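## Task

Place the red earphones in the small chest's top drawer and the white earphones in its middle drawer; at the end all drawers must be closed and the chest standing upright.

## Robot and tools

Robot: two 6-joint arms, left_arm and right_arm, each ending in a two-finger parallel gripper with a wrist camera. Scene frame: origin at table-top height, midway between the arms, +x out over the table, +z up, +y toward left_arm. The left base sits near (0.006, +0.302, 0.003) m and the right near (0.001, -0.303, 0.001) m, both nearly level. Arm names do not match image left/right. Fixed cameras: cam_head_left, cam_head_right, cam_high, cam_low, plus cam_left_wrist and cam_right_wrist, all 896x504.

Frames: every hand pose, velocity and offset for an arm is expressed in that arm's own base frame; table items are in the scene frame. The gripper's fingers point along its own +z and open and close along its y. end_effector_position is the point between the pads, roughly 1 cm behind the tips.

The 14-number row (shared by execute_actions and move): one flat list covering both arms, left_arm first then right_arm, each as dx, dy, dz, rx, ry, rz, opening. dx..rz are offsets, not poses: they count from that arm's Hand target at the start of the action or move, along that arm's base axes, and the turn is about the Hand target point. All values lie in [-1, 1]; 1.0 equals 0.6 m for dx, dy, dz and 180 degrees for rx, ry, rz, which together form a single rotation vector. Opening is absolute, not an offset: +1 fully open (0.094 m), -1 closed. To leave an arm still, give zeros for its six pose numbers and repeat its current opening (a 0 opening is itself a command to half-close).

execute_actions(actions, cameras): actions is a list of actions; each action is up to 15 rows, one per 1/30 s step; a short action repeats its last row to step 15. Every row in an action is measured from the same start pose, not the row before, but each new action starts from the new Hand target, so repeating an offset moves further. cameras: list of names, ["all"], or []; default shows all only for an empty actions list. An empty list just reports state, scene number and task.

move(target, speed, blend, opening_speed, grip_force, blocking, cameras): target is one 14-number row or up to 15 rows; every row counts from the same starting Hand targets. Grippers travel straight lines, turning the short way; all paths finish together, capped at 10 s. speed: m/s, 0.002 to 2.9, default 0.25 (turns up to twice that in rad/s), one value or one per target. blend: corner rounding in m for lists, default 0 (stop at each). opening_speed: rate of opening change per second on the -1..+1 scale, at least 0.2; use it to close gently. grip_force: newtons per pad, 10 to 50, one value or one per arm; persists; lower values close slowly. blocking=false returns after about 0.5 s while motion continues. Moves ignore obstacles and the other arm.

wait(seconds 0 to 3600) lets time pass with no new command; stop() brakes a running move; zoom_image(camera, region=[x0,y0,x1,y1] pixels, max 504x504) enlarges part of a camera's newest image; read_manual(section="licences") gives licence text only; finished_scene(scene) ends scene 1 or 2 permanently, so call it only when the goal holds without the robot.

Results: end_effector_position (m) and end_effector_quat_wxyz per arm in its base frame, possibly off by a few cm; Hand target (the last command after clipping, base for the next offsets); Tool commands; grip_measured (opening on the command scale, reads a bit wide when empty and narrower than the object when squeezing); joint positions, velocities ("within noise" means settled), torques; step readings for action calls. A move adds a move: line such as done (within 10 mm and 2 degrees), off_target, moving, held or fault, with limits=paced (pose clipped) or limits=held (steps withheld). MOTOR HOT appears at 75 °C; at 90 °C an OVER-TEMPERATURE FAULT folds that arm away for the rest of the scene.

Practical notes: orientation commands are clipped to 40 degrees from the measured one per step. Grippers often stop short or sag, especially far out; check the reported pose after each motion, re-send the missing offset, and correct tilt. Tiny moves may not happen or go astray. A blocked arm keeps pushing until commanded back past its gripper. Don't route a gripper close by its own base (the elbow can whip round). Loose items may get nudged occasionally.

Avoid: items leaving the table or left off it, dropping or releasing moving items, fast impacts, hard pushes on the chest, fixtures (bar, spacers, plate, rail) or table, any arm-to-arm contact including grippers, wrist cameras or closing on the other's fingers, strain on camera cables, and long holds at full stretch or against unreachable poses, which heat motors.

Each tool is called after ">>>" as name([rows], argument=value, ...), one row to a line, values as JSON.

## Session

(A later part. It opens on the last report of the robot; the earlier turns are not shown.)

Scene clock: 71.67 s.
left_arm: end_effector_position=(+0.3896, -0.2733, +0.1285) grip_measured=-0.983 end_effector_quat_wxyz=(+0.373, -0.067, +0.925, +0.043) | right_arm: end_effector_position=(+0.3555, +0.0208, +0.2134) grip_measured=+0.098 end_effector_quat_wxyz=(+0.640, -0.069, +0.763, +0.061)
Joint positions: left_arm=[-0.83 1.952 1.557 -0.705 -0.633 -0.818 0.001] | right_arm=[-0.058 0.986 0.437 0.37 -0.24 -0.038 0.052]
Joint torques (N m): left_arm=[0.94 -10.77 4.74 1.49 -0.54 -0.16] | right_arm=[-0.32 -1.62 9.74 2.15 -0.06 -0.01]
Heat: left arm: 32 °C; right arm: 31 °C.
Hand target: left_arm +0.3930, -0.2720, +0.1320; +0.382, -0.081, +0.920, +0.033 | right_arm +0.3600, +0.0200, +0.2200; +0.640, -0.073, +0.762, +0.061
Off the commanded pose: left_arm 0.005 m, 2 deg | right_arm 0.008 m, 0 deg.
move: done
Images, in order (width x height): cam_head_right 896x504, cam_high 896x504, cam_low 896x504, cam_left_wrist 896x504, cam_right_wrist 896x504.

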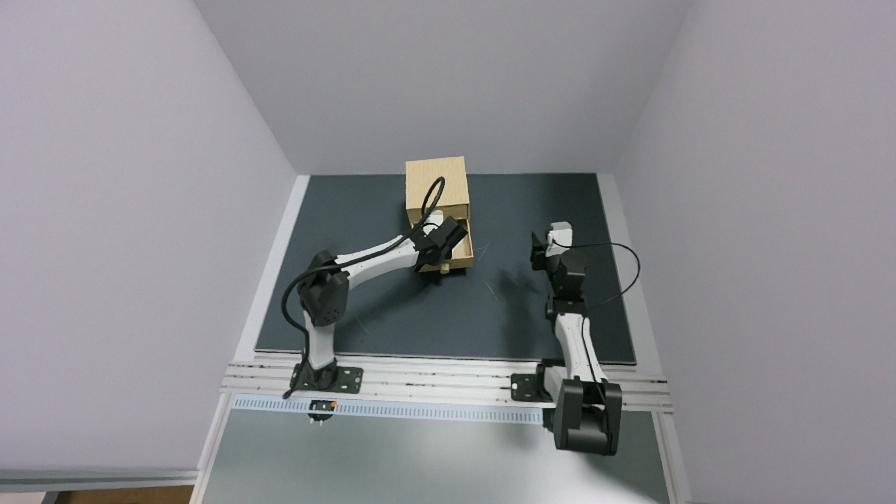

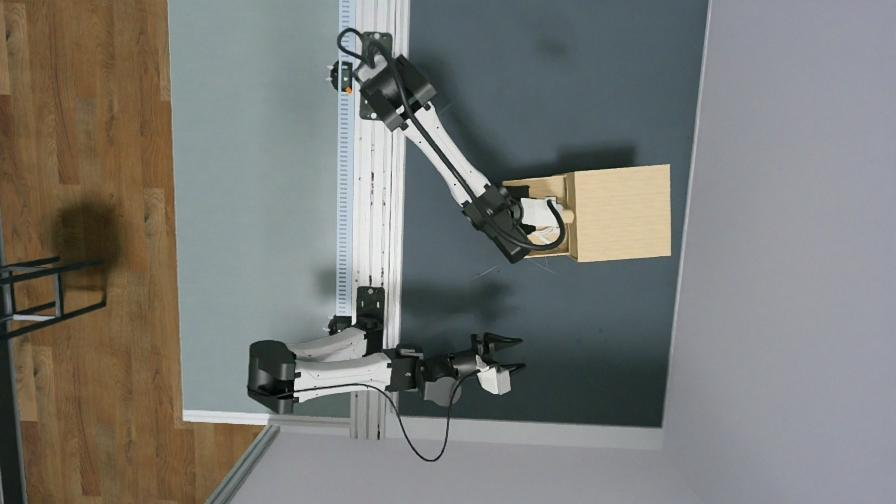

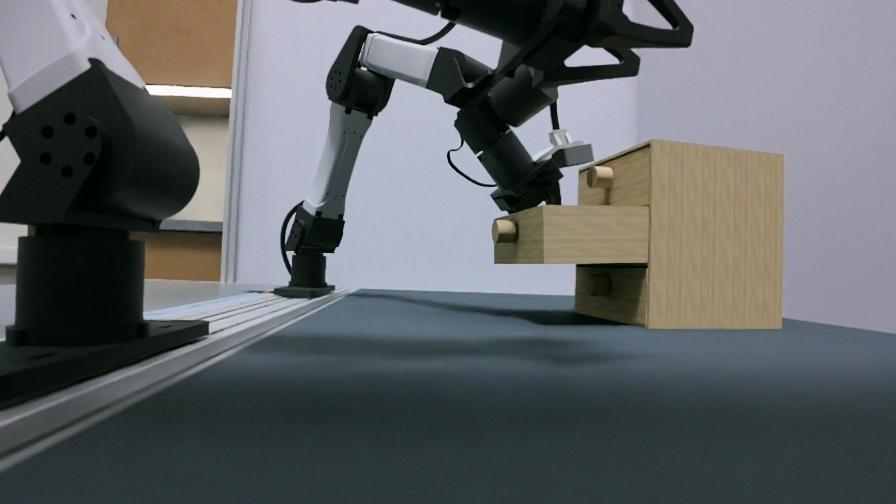

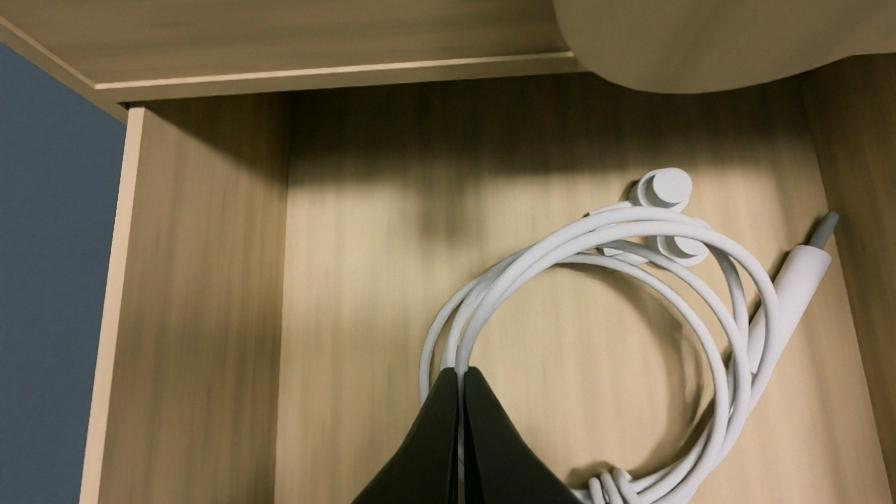

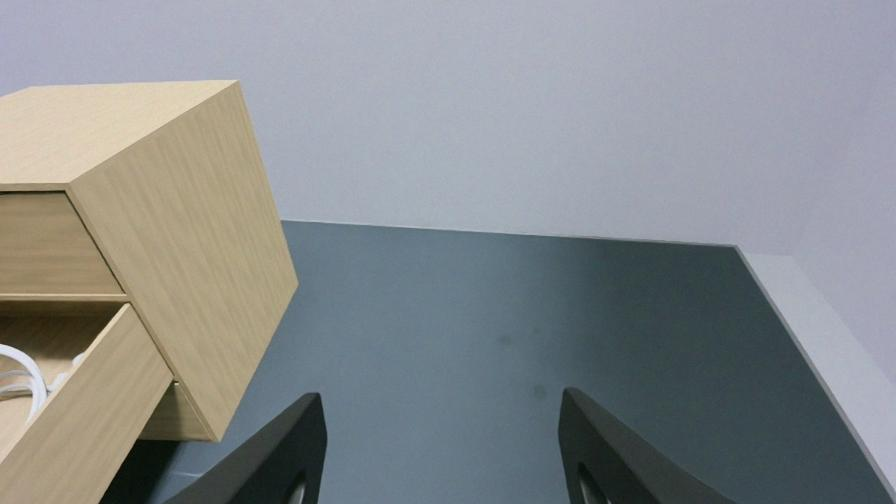

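>>> move([
  [0, 0, 0, 0, 0, 0, -0.255, 0, 0, 0, 0, 0, 0, 0.1],
  [-0.0583, -0.01, 0.0583, 0, 0, 0, -0.255, 0, 0, 0, 0, 0, 0, 0.1],
  [-0.0583, -0.01, 0.2167, 0, 0, 0, -0.255, 0, 0, 0, 0, 0, 0, 0.1],
], speed=[0.12, 0.12, 0.2], blend=[0, 0.01, 0], cameras=["cam_left_wrist", "cam_low", "cam_high", "cam_right_wrist"])

Scene clock: 75.10 s.
left_arm: end_effector_position=(+0.3565, -0.2741, +0.2515) grip_measured=-0.257 end_effector_quat_wxyz=(+0.368, -0.071, +0.926, +0.040) | right_arm: end_effector_position=(+0.3555, +0.0208, +0.2134) grip_measured=+0.098 end_effector_quat_wxyz=(+0.640, -0.069, +0.763, +0.061)
Joint positions: left_arm=[-0.892 1.928 2.029 -1.249 -0.651 -0.901 0.035] | right_arm=[-0.058 0.986 0.437 0.37 -0.24 -0.038 0.052]
Joint torques (N m): left_arm=[-0.46 -8.49 8.55 1.01 -0.78 -0.18] | right_arm=[-0.31 -1.62 9.73 2.15 -0.07 -0.01]
Heat: left arm: 32 °C; right arm: 32 °C.
Hand target: left_arm +0.3581, -0.2781, +0.2620; +0.382, -0.081, +0.920, +0.033 | right_arm +0.3600, +0.0200, +0.2200; +0.640, -0.073, +0.762, +0.061
Off the commanded pose: left_arm 0.011 m, 2 deg | right_arm 0.008 m, 0 deg.
move: off_target (left_arm)
Images, in order (width x height): cam_high 896x504, cam_low 896x504, cam_left_wrist 896x504, cam_right_wrist 896x504.

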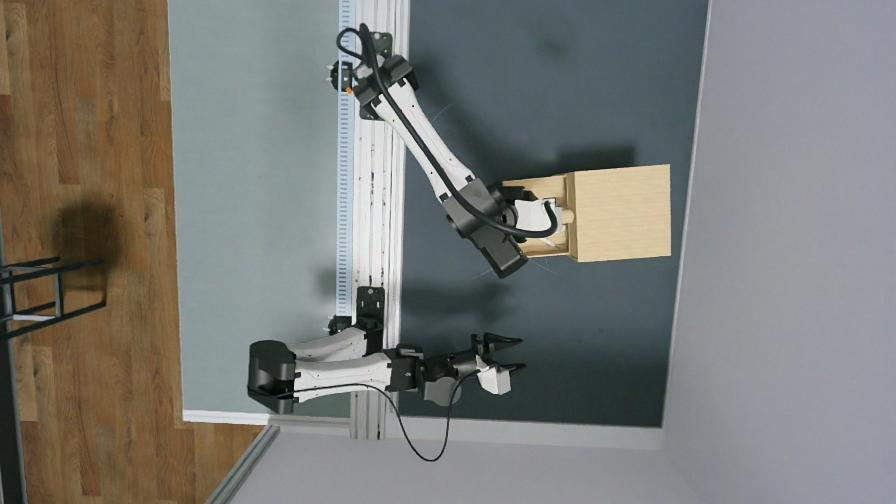

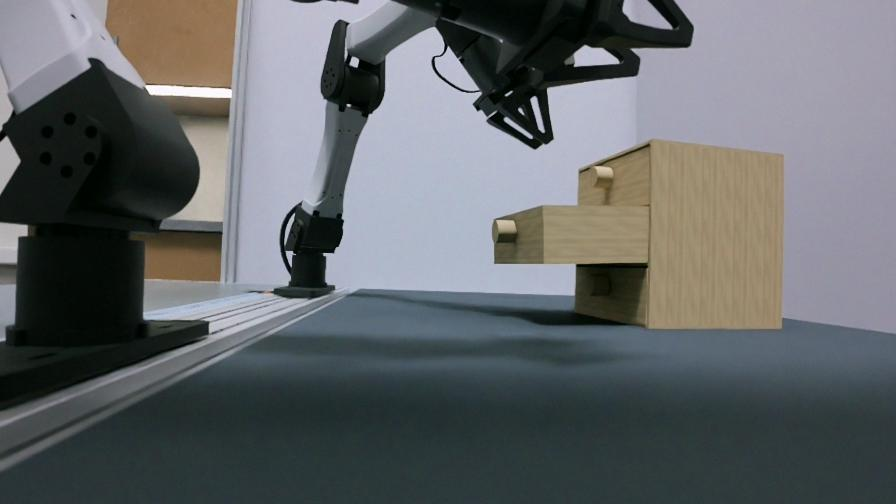

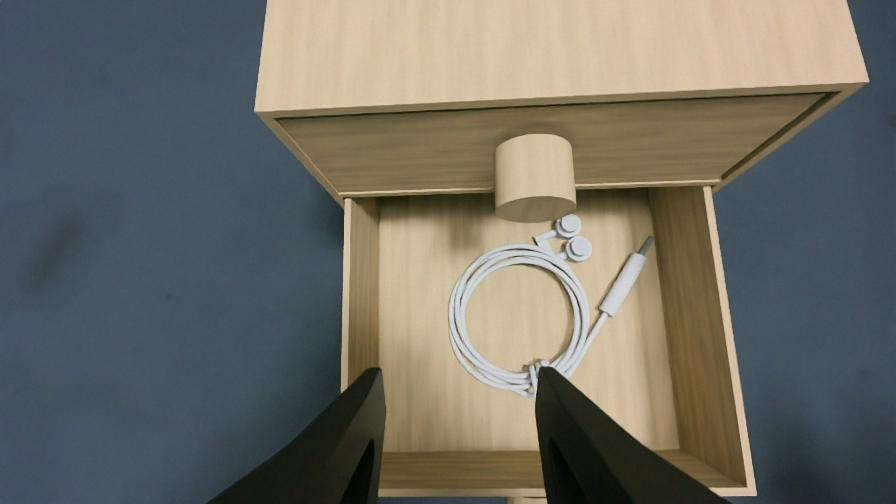

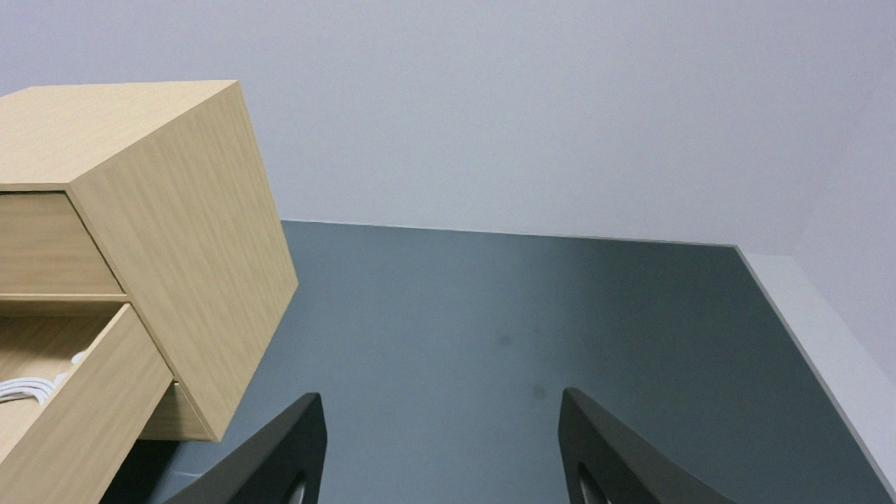

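>>> move([
  [-0.1467, -0.0533, -0.0333, 0.0157, -0.135, -0.0264, -1.0, 0, 0, 0, 0, 0, 0, 0.1],
  [-0.1478, -0.0882, -0.1917, 0.0224, -0.1929, -0.0377, -1.0, 0, 0, 0, 0, 0, 0, 0.1],
], speed=0.3, blend=[0.02, 0], cameras=["cam_left_wrist", "cam_low", "cam_high"])

Scene clock: 79.80 s.
left_arm: end_effector_position=(+0.2699, -0.3328, +0.1355) grip_measured=-0.994 end_effector_quat_wxyz=(+0.634, -0.004, +0.772, +0.035) | right_arm: end_effector_position=(+0.3555, +0.0208, +0.2134) grip_measured=+0.098 end_effector_quat_wxyz=(+0.640, -0.069, +0.763, +0.061)
Joint positions: left_arm=[-1.289 1.868 1.004 0.135 -1.277 -0.659 0] | right_arm=[-0.058 0.986 0.437 0.37 -0.24 -0.038 0.052]
Joint torques (N m): left_arm=[0.28 -11.08 4.12 1.78 -0.68 0.02] | right_arm=[-0.32 -1.61 9.74 2.15 -0.07 0]
Heat: left arm: 32 °C; right arm: 33 °C.
Hand target: left_arm +0.2693, -0.3311, +0.1470; +0.643, -0.020, +0.766, +0.017 | right_arm +0.3600, +0.0200, +0.2200; +0.640, -0.073, +0.762, +0.061
Off the commanded pose: left_arm 0.012 m, 3 deg | right_arm 0.008 m, 0 deg.
move: off_target (left_arm)
Images, in order (width x height): cam_high 896x504, cam_low 896x504, cam_left_wrist 896x504.

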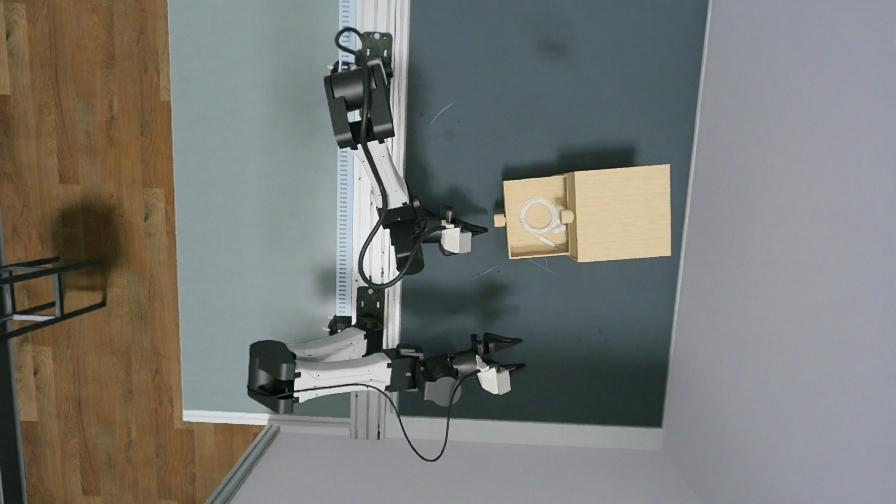

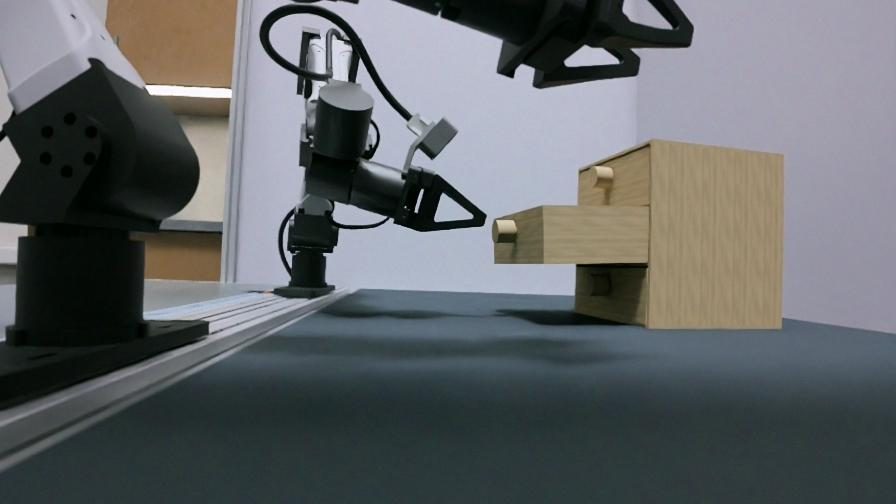

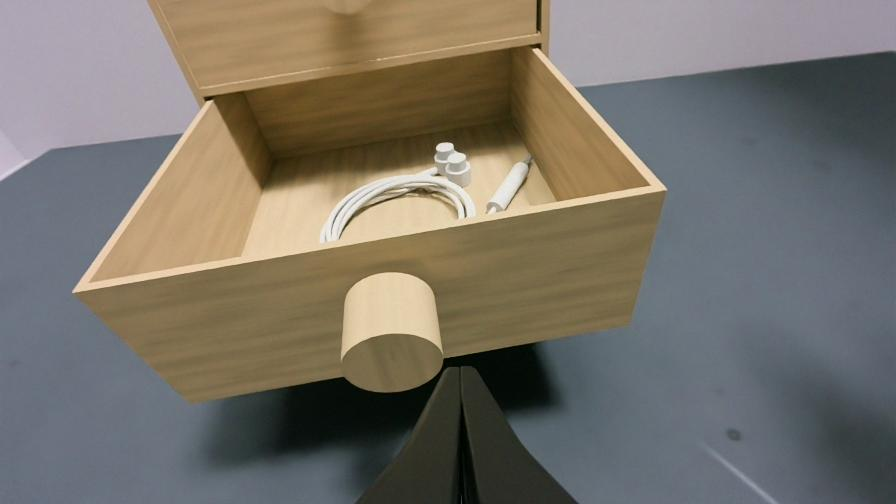

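>>> move(target=[0.0113, 0.0283, -0.0142, 0, 0, 0, -1.0, 0, 0, 0, 0, 0, 0, 0.1], speed=0.15, cameras=["cam_left_wrist"])

Scene clock: 82.30 s.
left_arm: end_effector_position=(+0.2748, -0.3162, +0.1287) grip_measured=-0.994 end_effector_quat_wxyz=(+0.637, -0.005, +0.770, +0.034) | right_arm: end_effector_position=(+0.3555, +0.0208, +0.2134) grip_measured=+0.098 end_effector_quat_wxyz=(+0.640, -0.069, +0.763, +0.061)
Joint positions: left_arm=[-1.262 1.84 0.906 0.277 -1.26 -0.586 0] | right_arm=[-0.058 0.986 0.437 0.37 -0.24 -0.038 0.052]
Joint torques (N m): left_arm=[0.85 -10.48 3.97 1.87 -0.52 -0.02] | right_arm=[-0.32 -1.62 9.73 2.15 -0.07 -0.01]
Heat: left arm: 32 °C; right arm: 34 °C.
Hand target: left_arm +0.2761, -0.3141, +0.1385; +0.643, -0.020, +0.766, +0.017 | right_arm +0.3600, +0.0200, +0.2200; +0.640, -0.073, +0.762, +0.061
Off the commanded pose: left_arm 0.010 m, 3 deg | right_arm 0.008 m, 0 deg.
move: off_target (left_arm)

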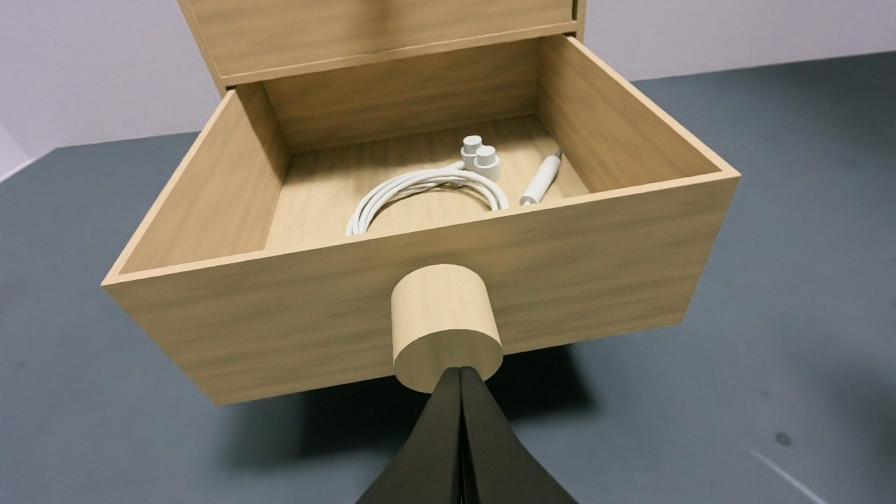

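>>> move(target=[0.2467, 0.0255, 0, 0, 0, 0, -1.0, 0, 0, 0, 0, 0, 0, 0.1], speed=0.12, cameras=["cam_left_wrist", "cam_low", "cam_high"])

Scene clock: 84.67 s.
left_arm: end_effector_position=(+0.4149, -0.2915, +0.1252) grip_measured=-0.994 end_effector_quat_wxyz=(+0.630, -0.007, +0.776, +0.036) | right_arm: end_effector_position=(+0.3555, +0.0208, +0.2134) grip_measured=+0.098 end_effector_quat_wxyz=(+0.640, -0.069, +0.763, +0.061)
Joint positions: left_arm=[-0.891 2.005 1.04 0.617 -0.928 -0.234 0] | right_arm=[-0.058 0.986 0.437 0.37 -0.24 -0.038 0.052]
Joint torques (N m): left_arm=[1.07 -8.62 7.94 2.26 -0.15 0.02] | right_arm=[-0.32 -1.61 9.74 2.14 -0.06 -0.01]
Heat: left arm: 32 °C; right arm: 34 °C.
Hand target: left_arm +0.4242, -0.2987, +0.1386; +0.643, -0.020, +0.766, +0.017 | right_arm +0.3600, +0.0200, +0.2200; +0.640, -0.073, +0.762, +0.061
Off the commanded pose: left_arm 0.018 m, 3 deg | right_arm 0.008 m, 0 deg.
move: off_target (left_arm)
Images, in order (width x height): cam_high 896x504, cam_low 896x504, cam_left_wrist 896x504.

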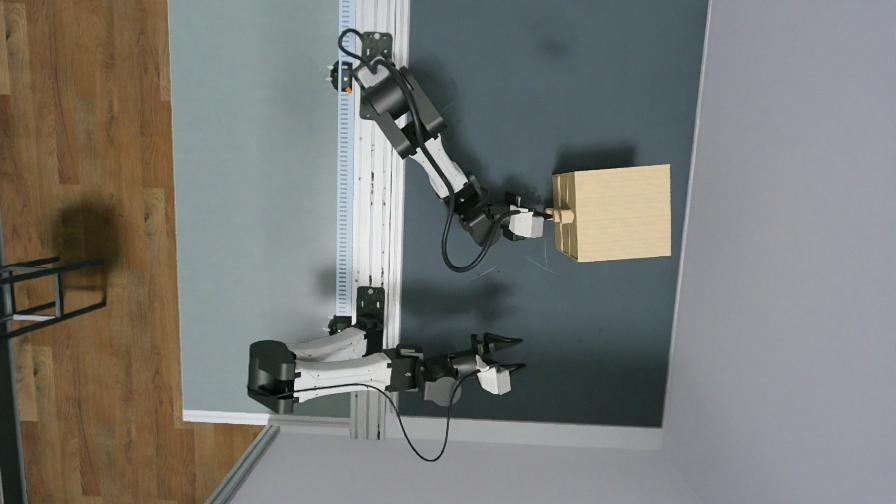

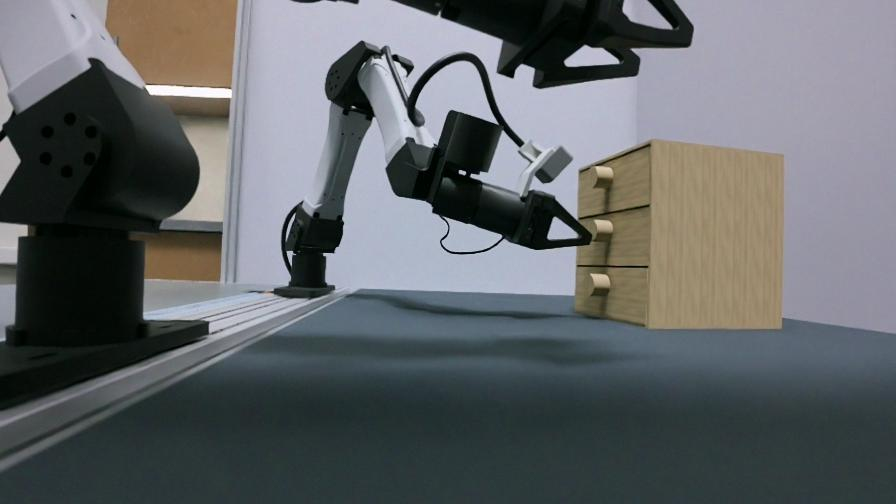

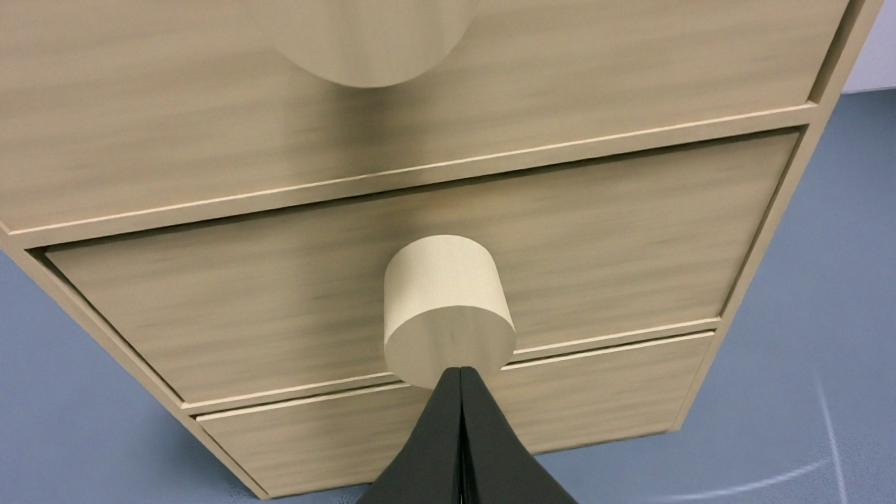

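>>> move(target=[-0.125, -0.0185, 0.02, 0, 0, 0, -1.0, 0, 0, 0, 0, 0, 0, 0.1], speed=0.2, cameras=["cam_left_wrist", "cam_low", "cam_high", "cam_head_left"])

>>> zoom_image(camera="cam_low", region=[560, 120, 720, 350])

>>> zoom_image(camera="cam_head_left", region=[380, 140, 500, 270])

Scene clock: 86.67 s.
left_arm: end_effector_position=(+0.3539, -0.3117, +0.1394) grip_measured=-0.994 end_effector_quat_wxyz=(+0.636, -0.005, +0.771, +0.030) | right_arm: end_effector_position=(+0.3555, +0.0208, +0.2134) grip_measured=+0.098 end_effector_quat_wxyz=(+0.640, -0.069, +0.763, +0.061)
Joint positions: left_arm=[-1.052 1.908 0.974 0.531 -1.07 -0.317 0] | right_arm=[-0.058 0.986 0.437 0.37 -0.24 -0.038 0.052]
Joint torques (N m): left_arm=[-0.42 -11.59 4.22 1.8 -0.53 -0.26] | right_arm=[-0.32 -1.61 9.73 2.14 -0.06 -0.01]
Heat: left arm: 32 °C; right arm: 35 °C.
Hand target: left_arm +0.3492, -0.3098, +0.1506; +0.643, -0.020, +0.766, +0.017 | right_arm +0.3600, +0.0200, +0.2200; +0.640, -0.073, +0.762, +0.061
Off the commanded pose: left_arm 0.012 m, 2 deg | right_arm 0.008 m, 0 deg.
move: off_target (left_arm)
Images, in order (width x height): cam_head_left 896x504, cam_high 896x504, cam_low 896x504, cam_left_wrist 896x504.

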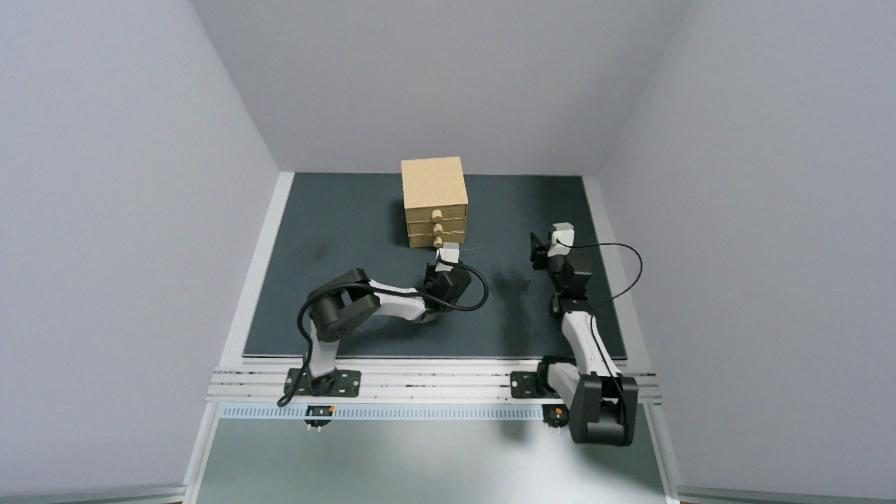

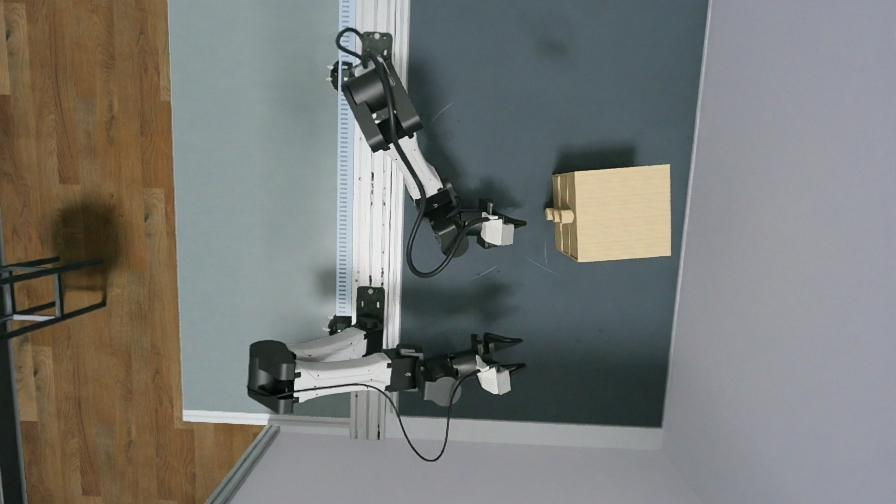

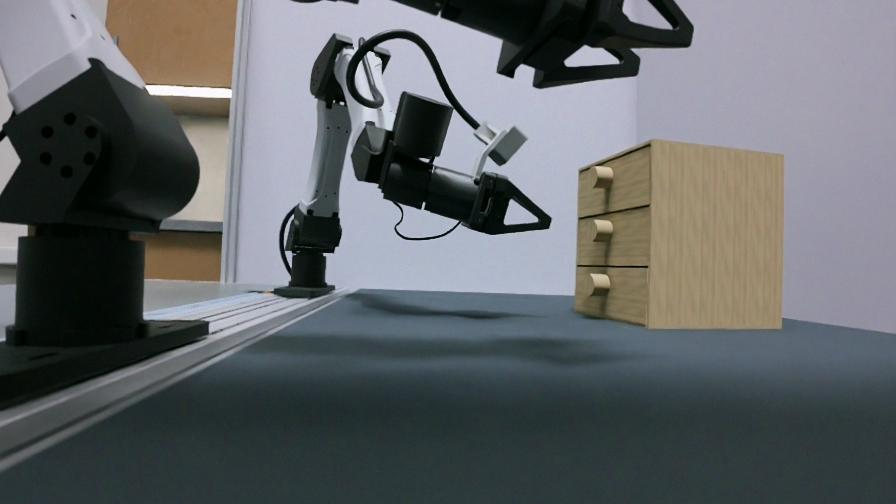

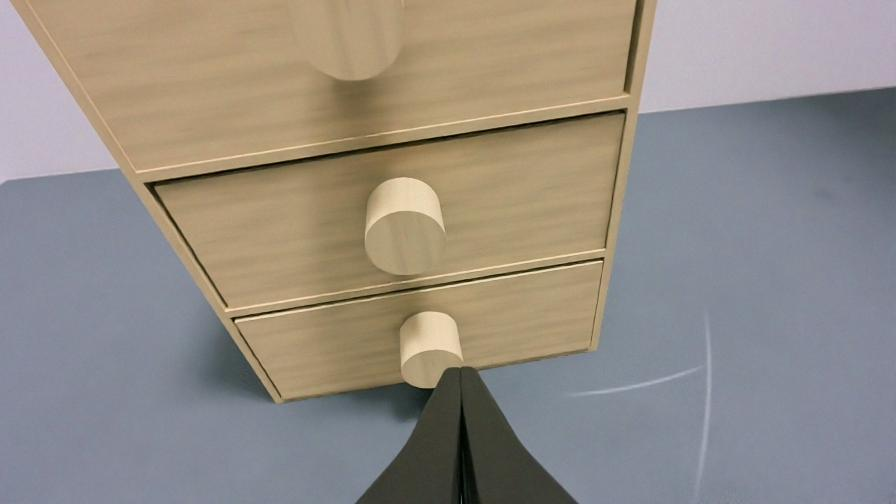

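Scaled by 2.191 from the camera's image (finer frame: 1280x720).

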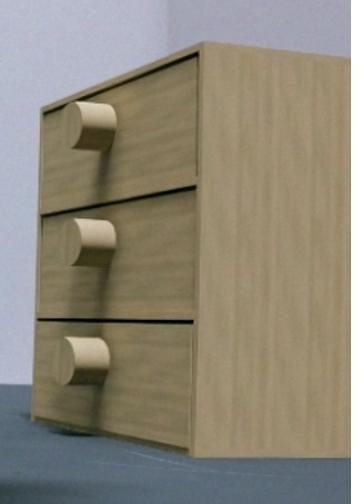

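Scaled by 3.877 from the camera's image (finer frame: 1280x720).

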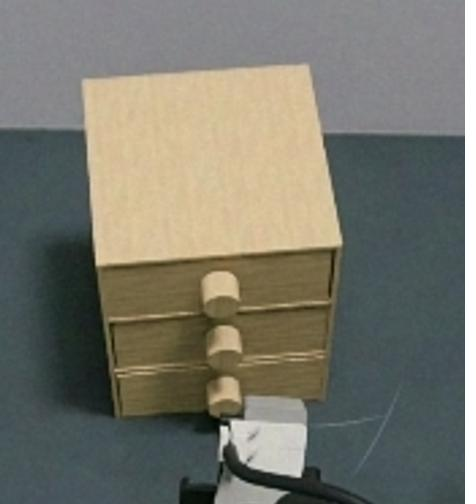

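>>> finished_scene(scene=2)

The scene is finished: the task was done.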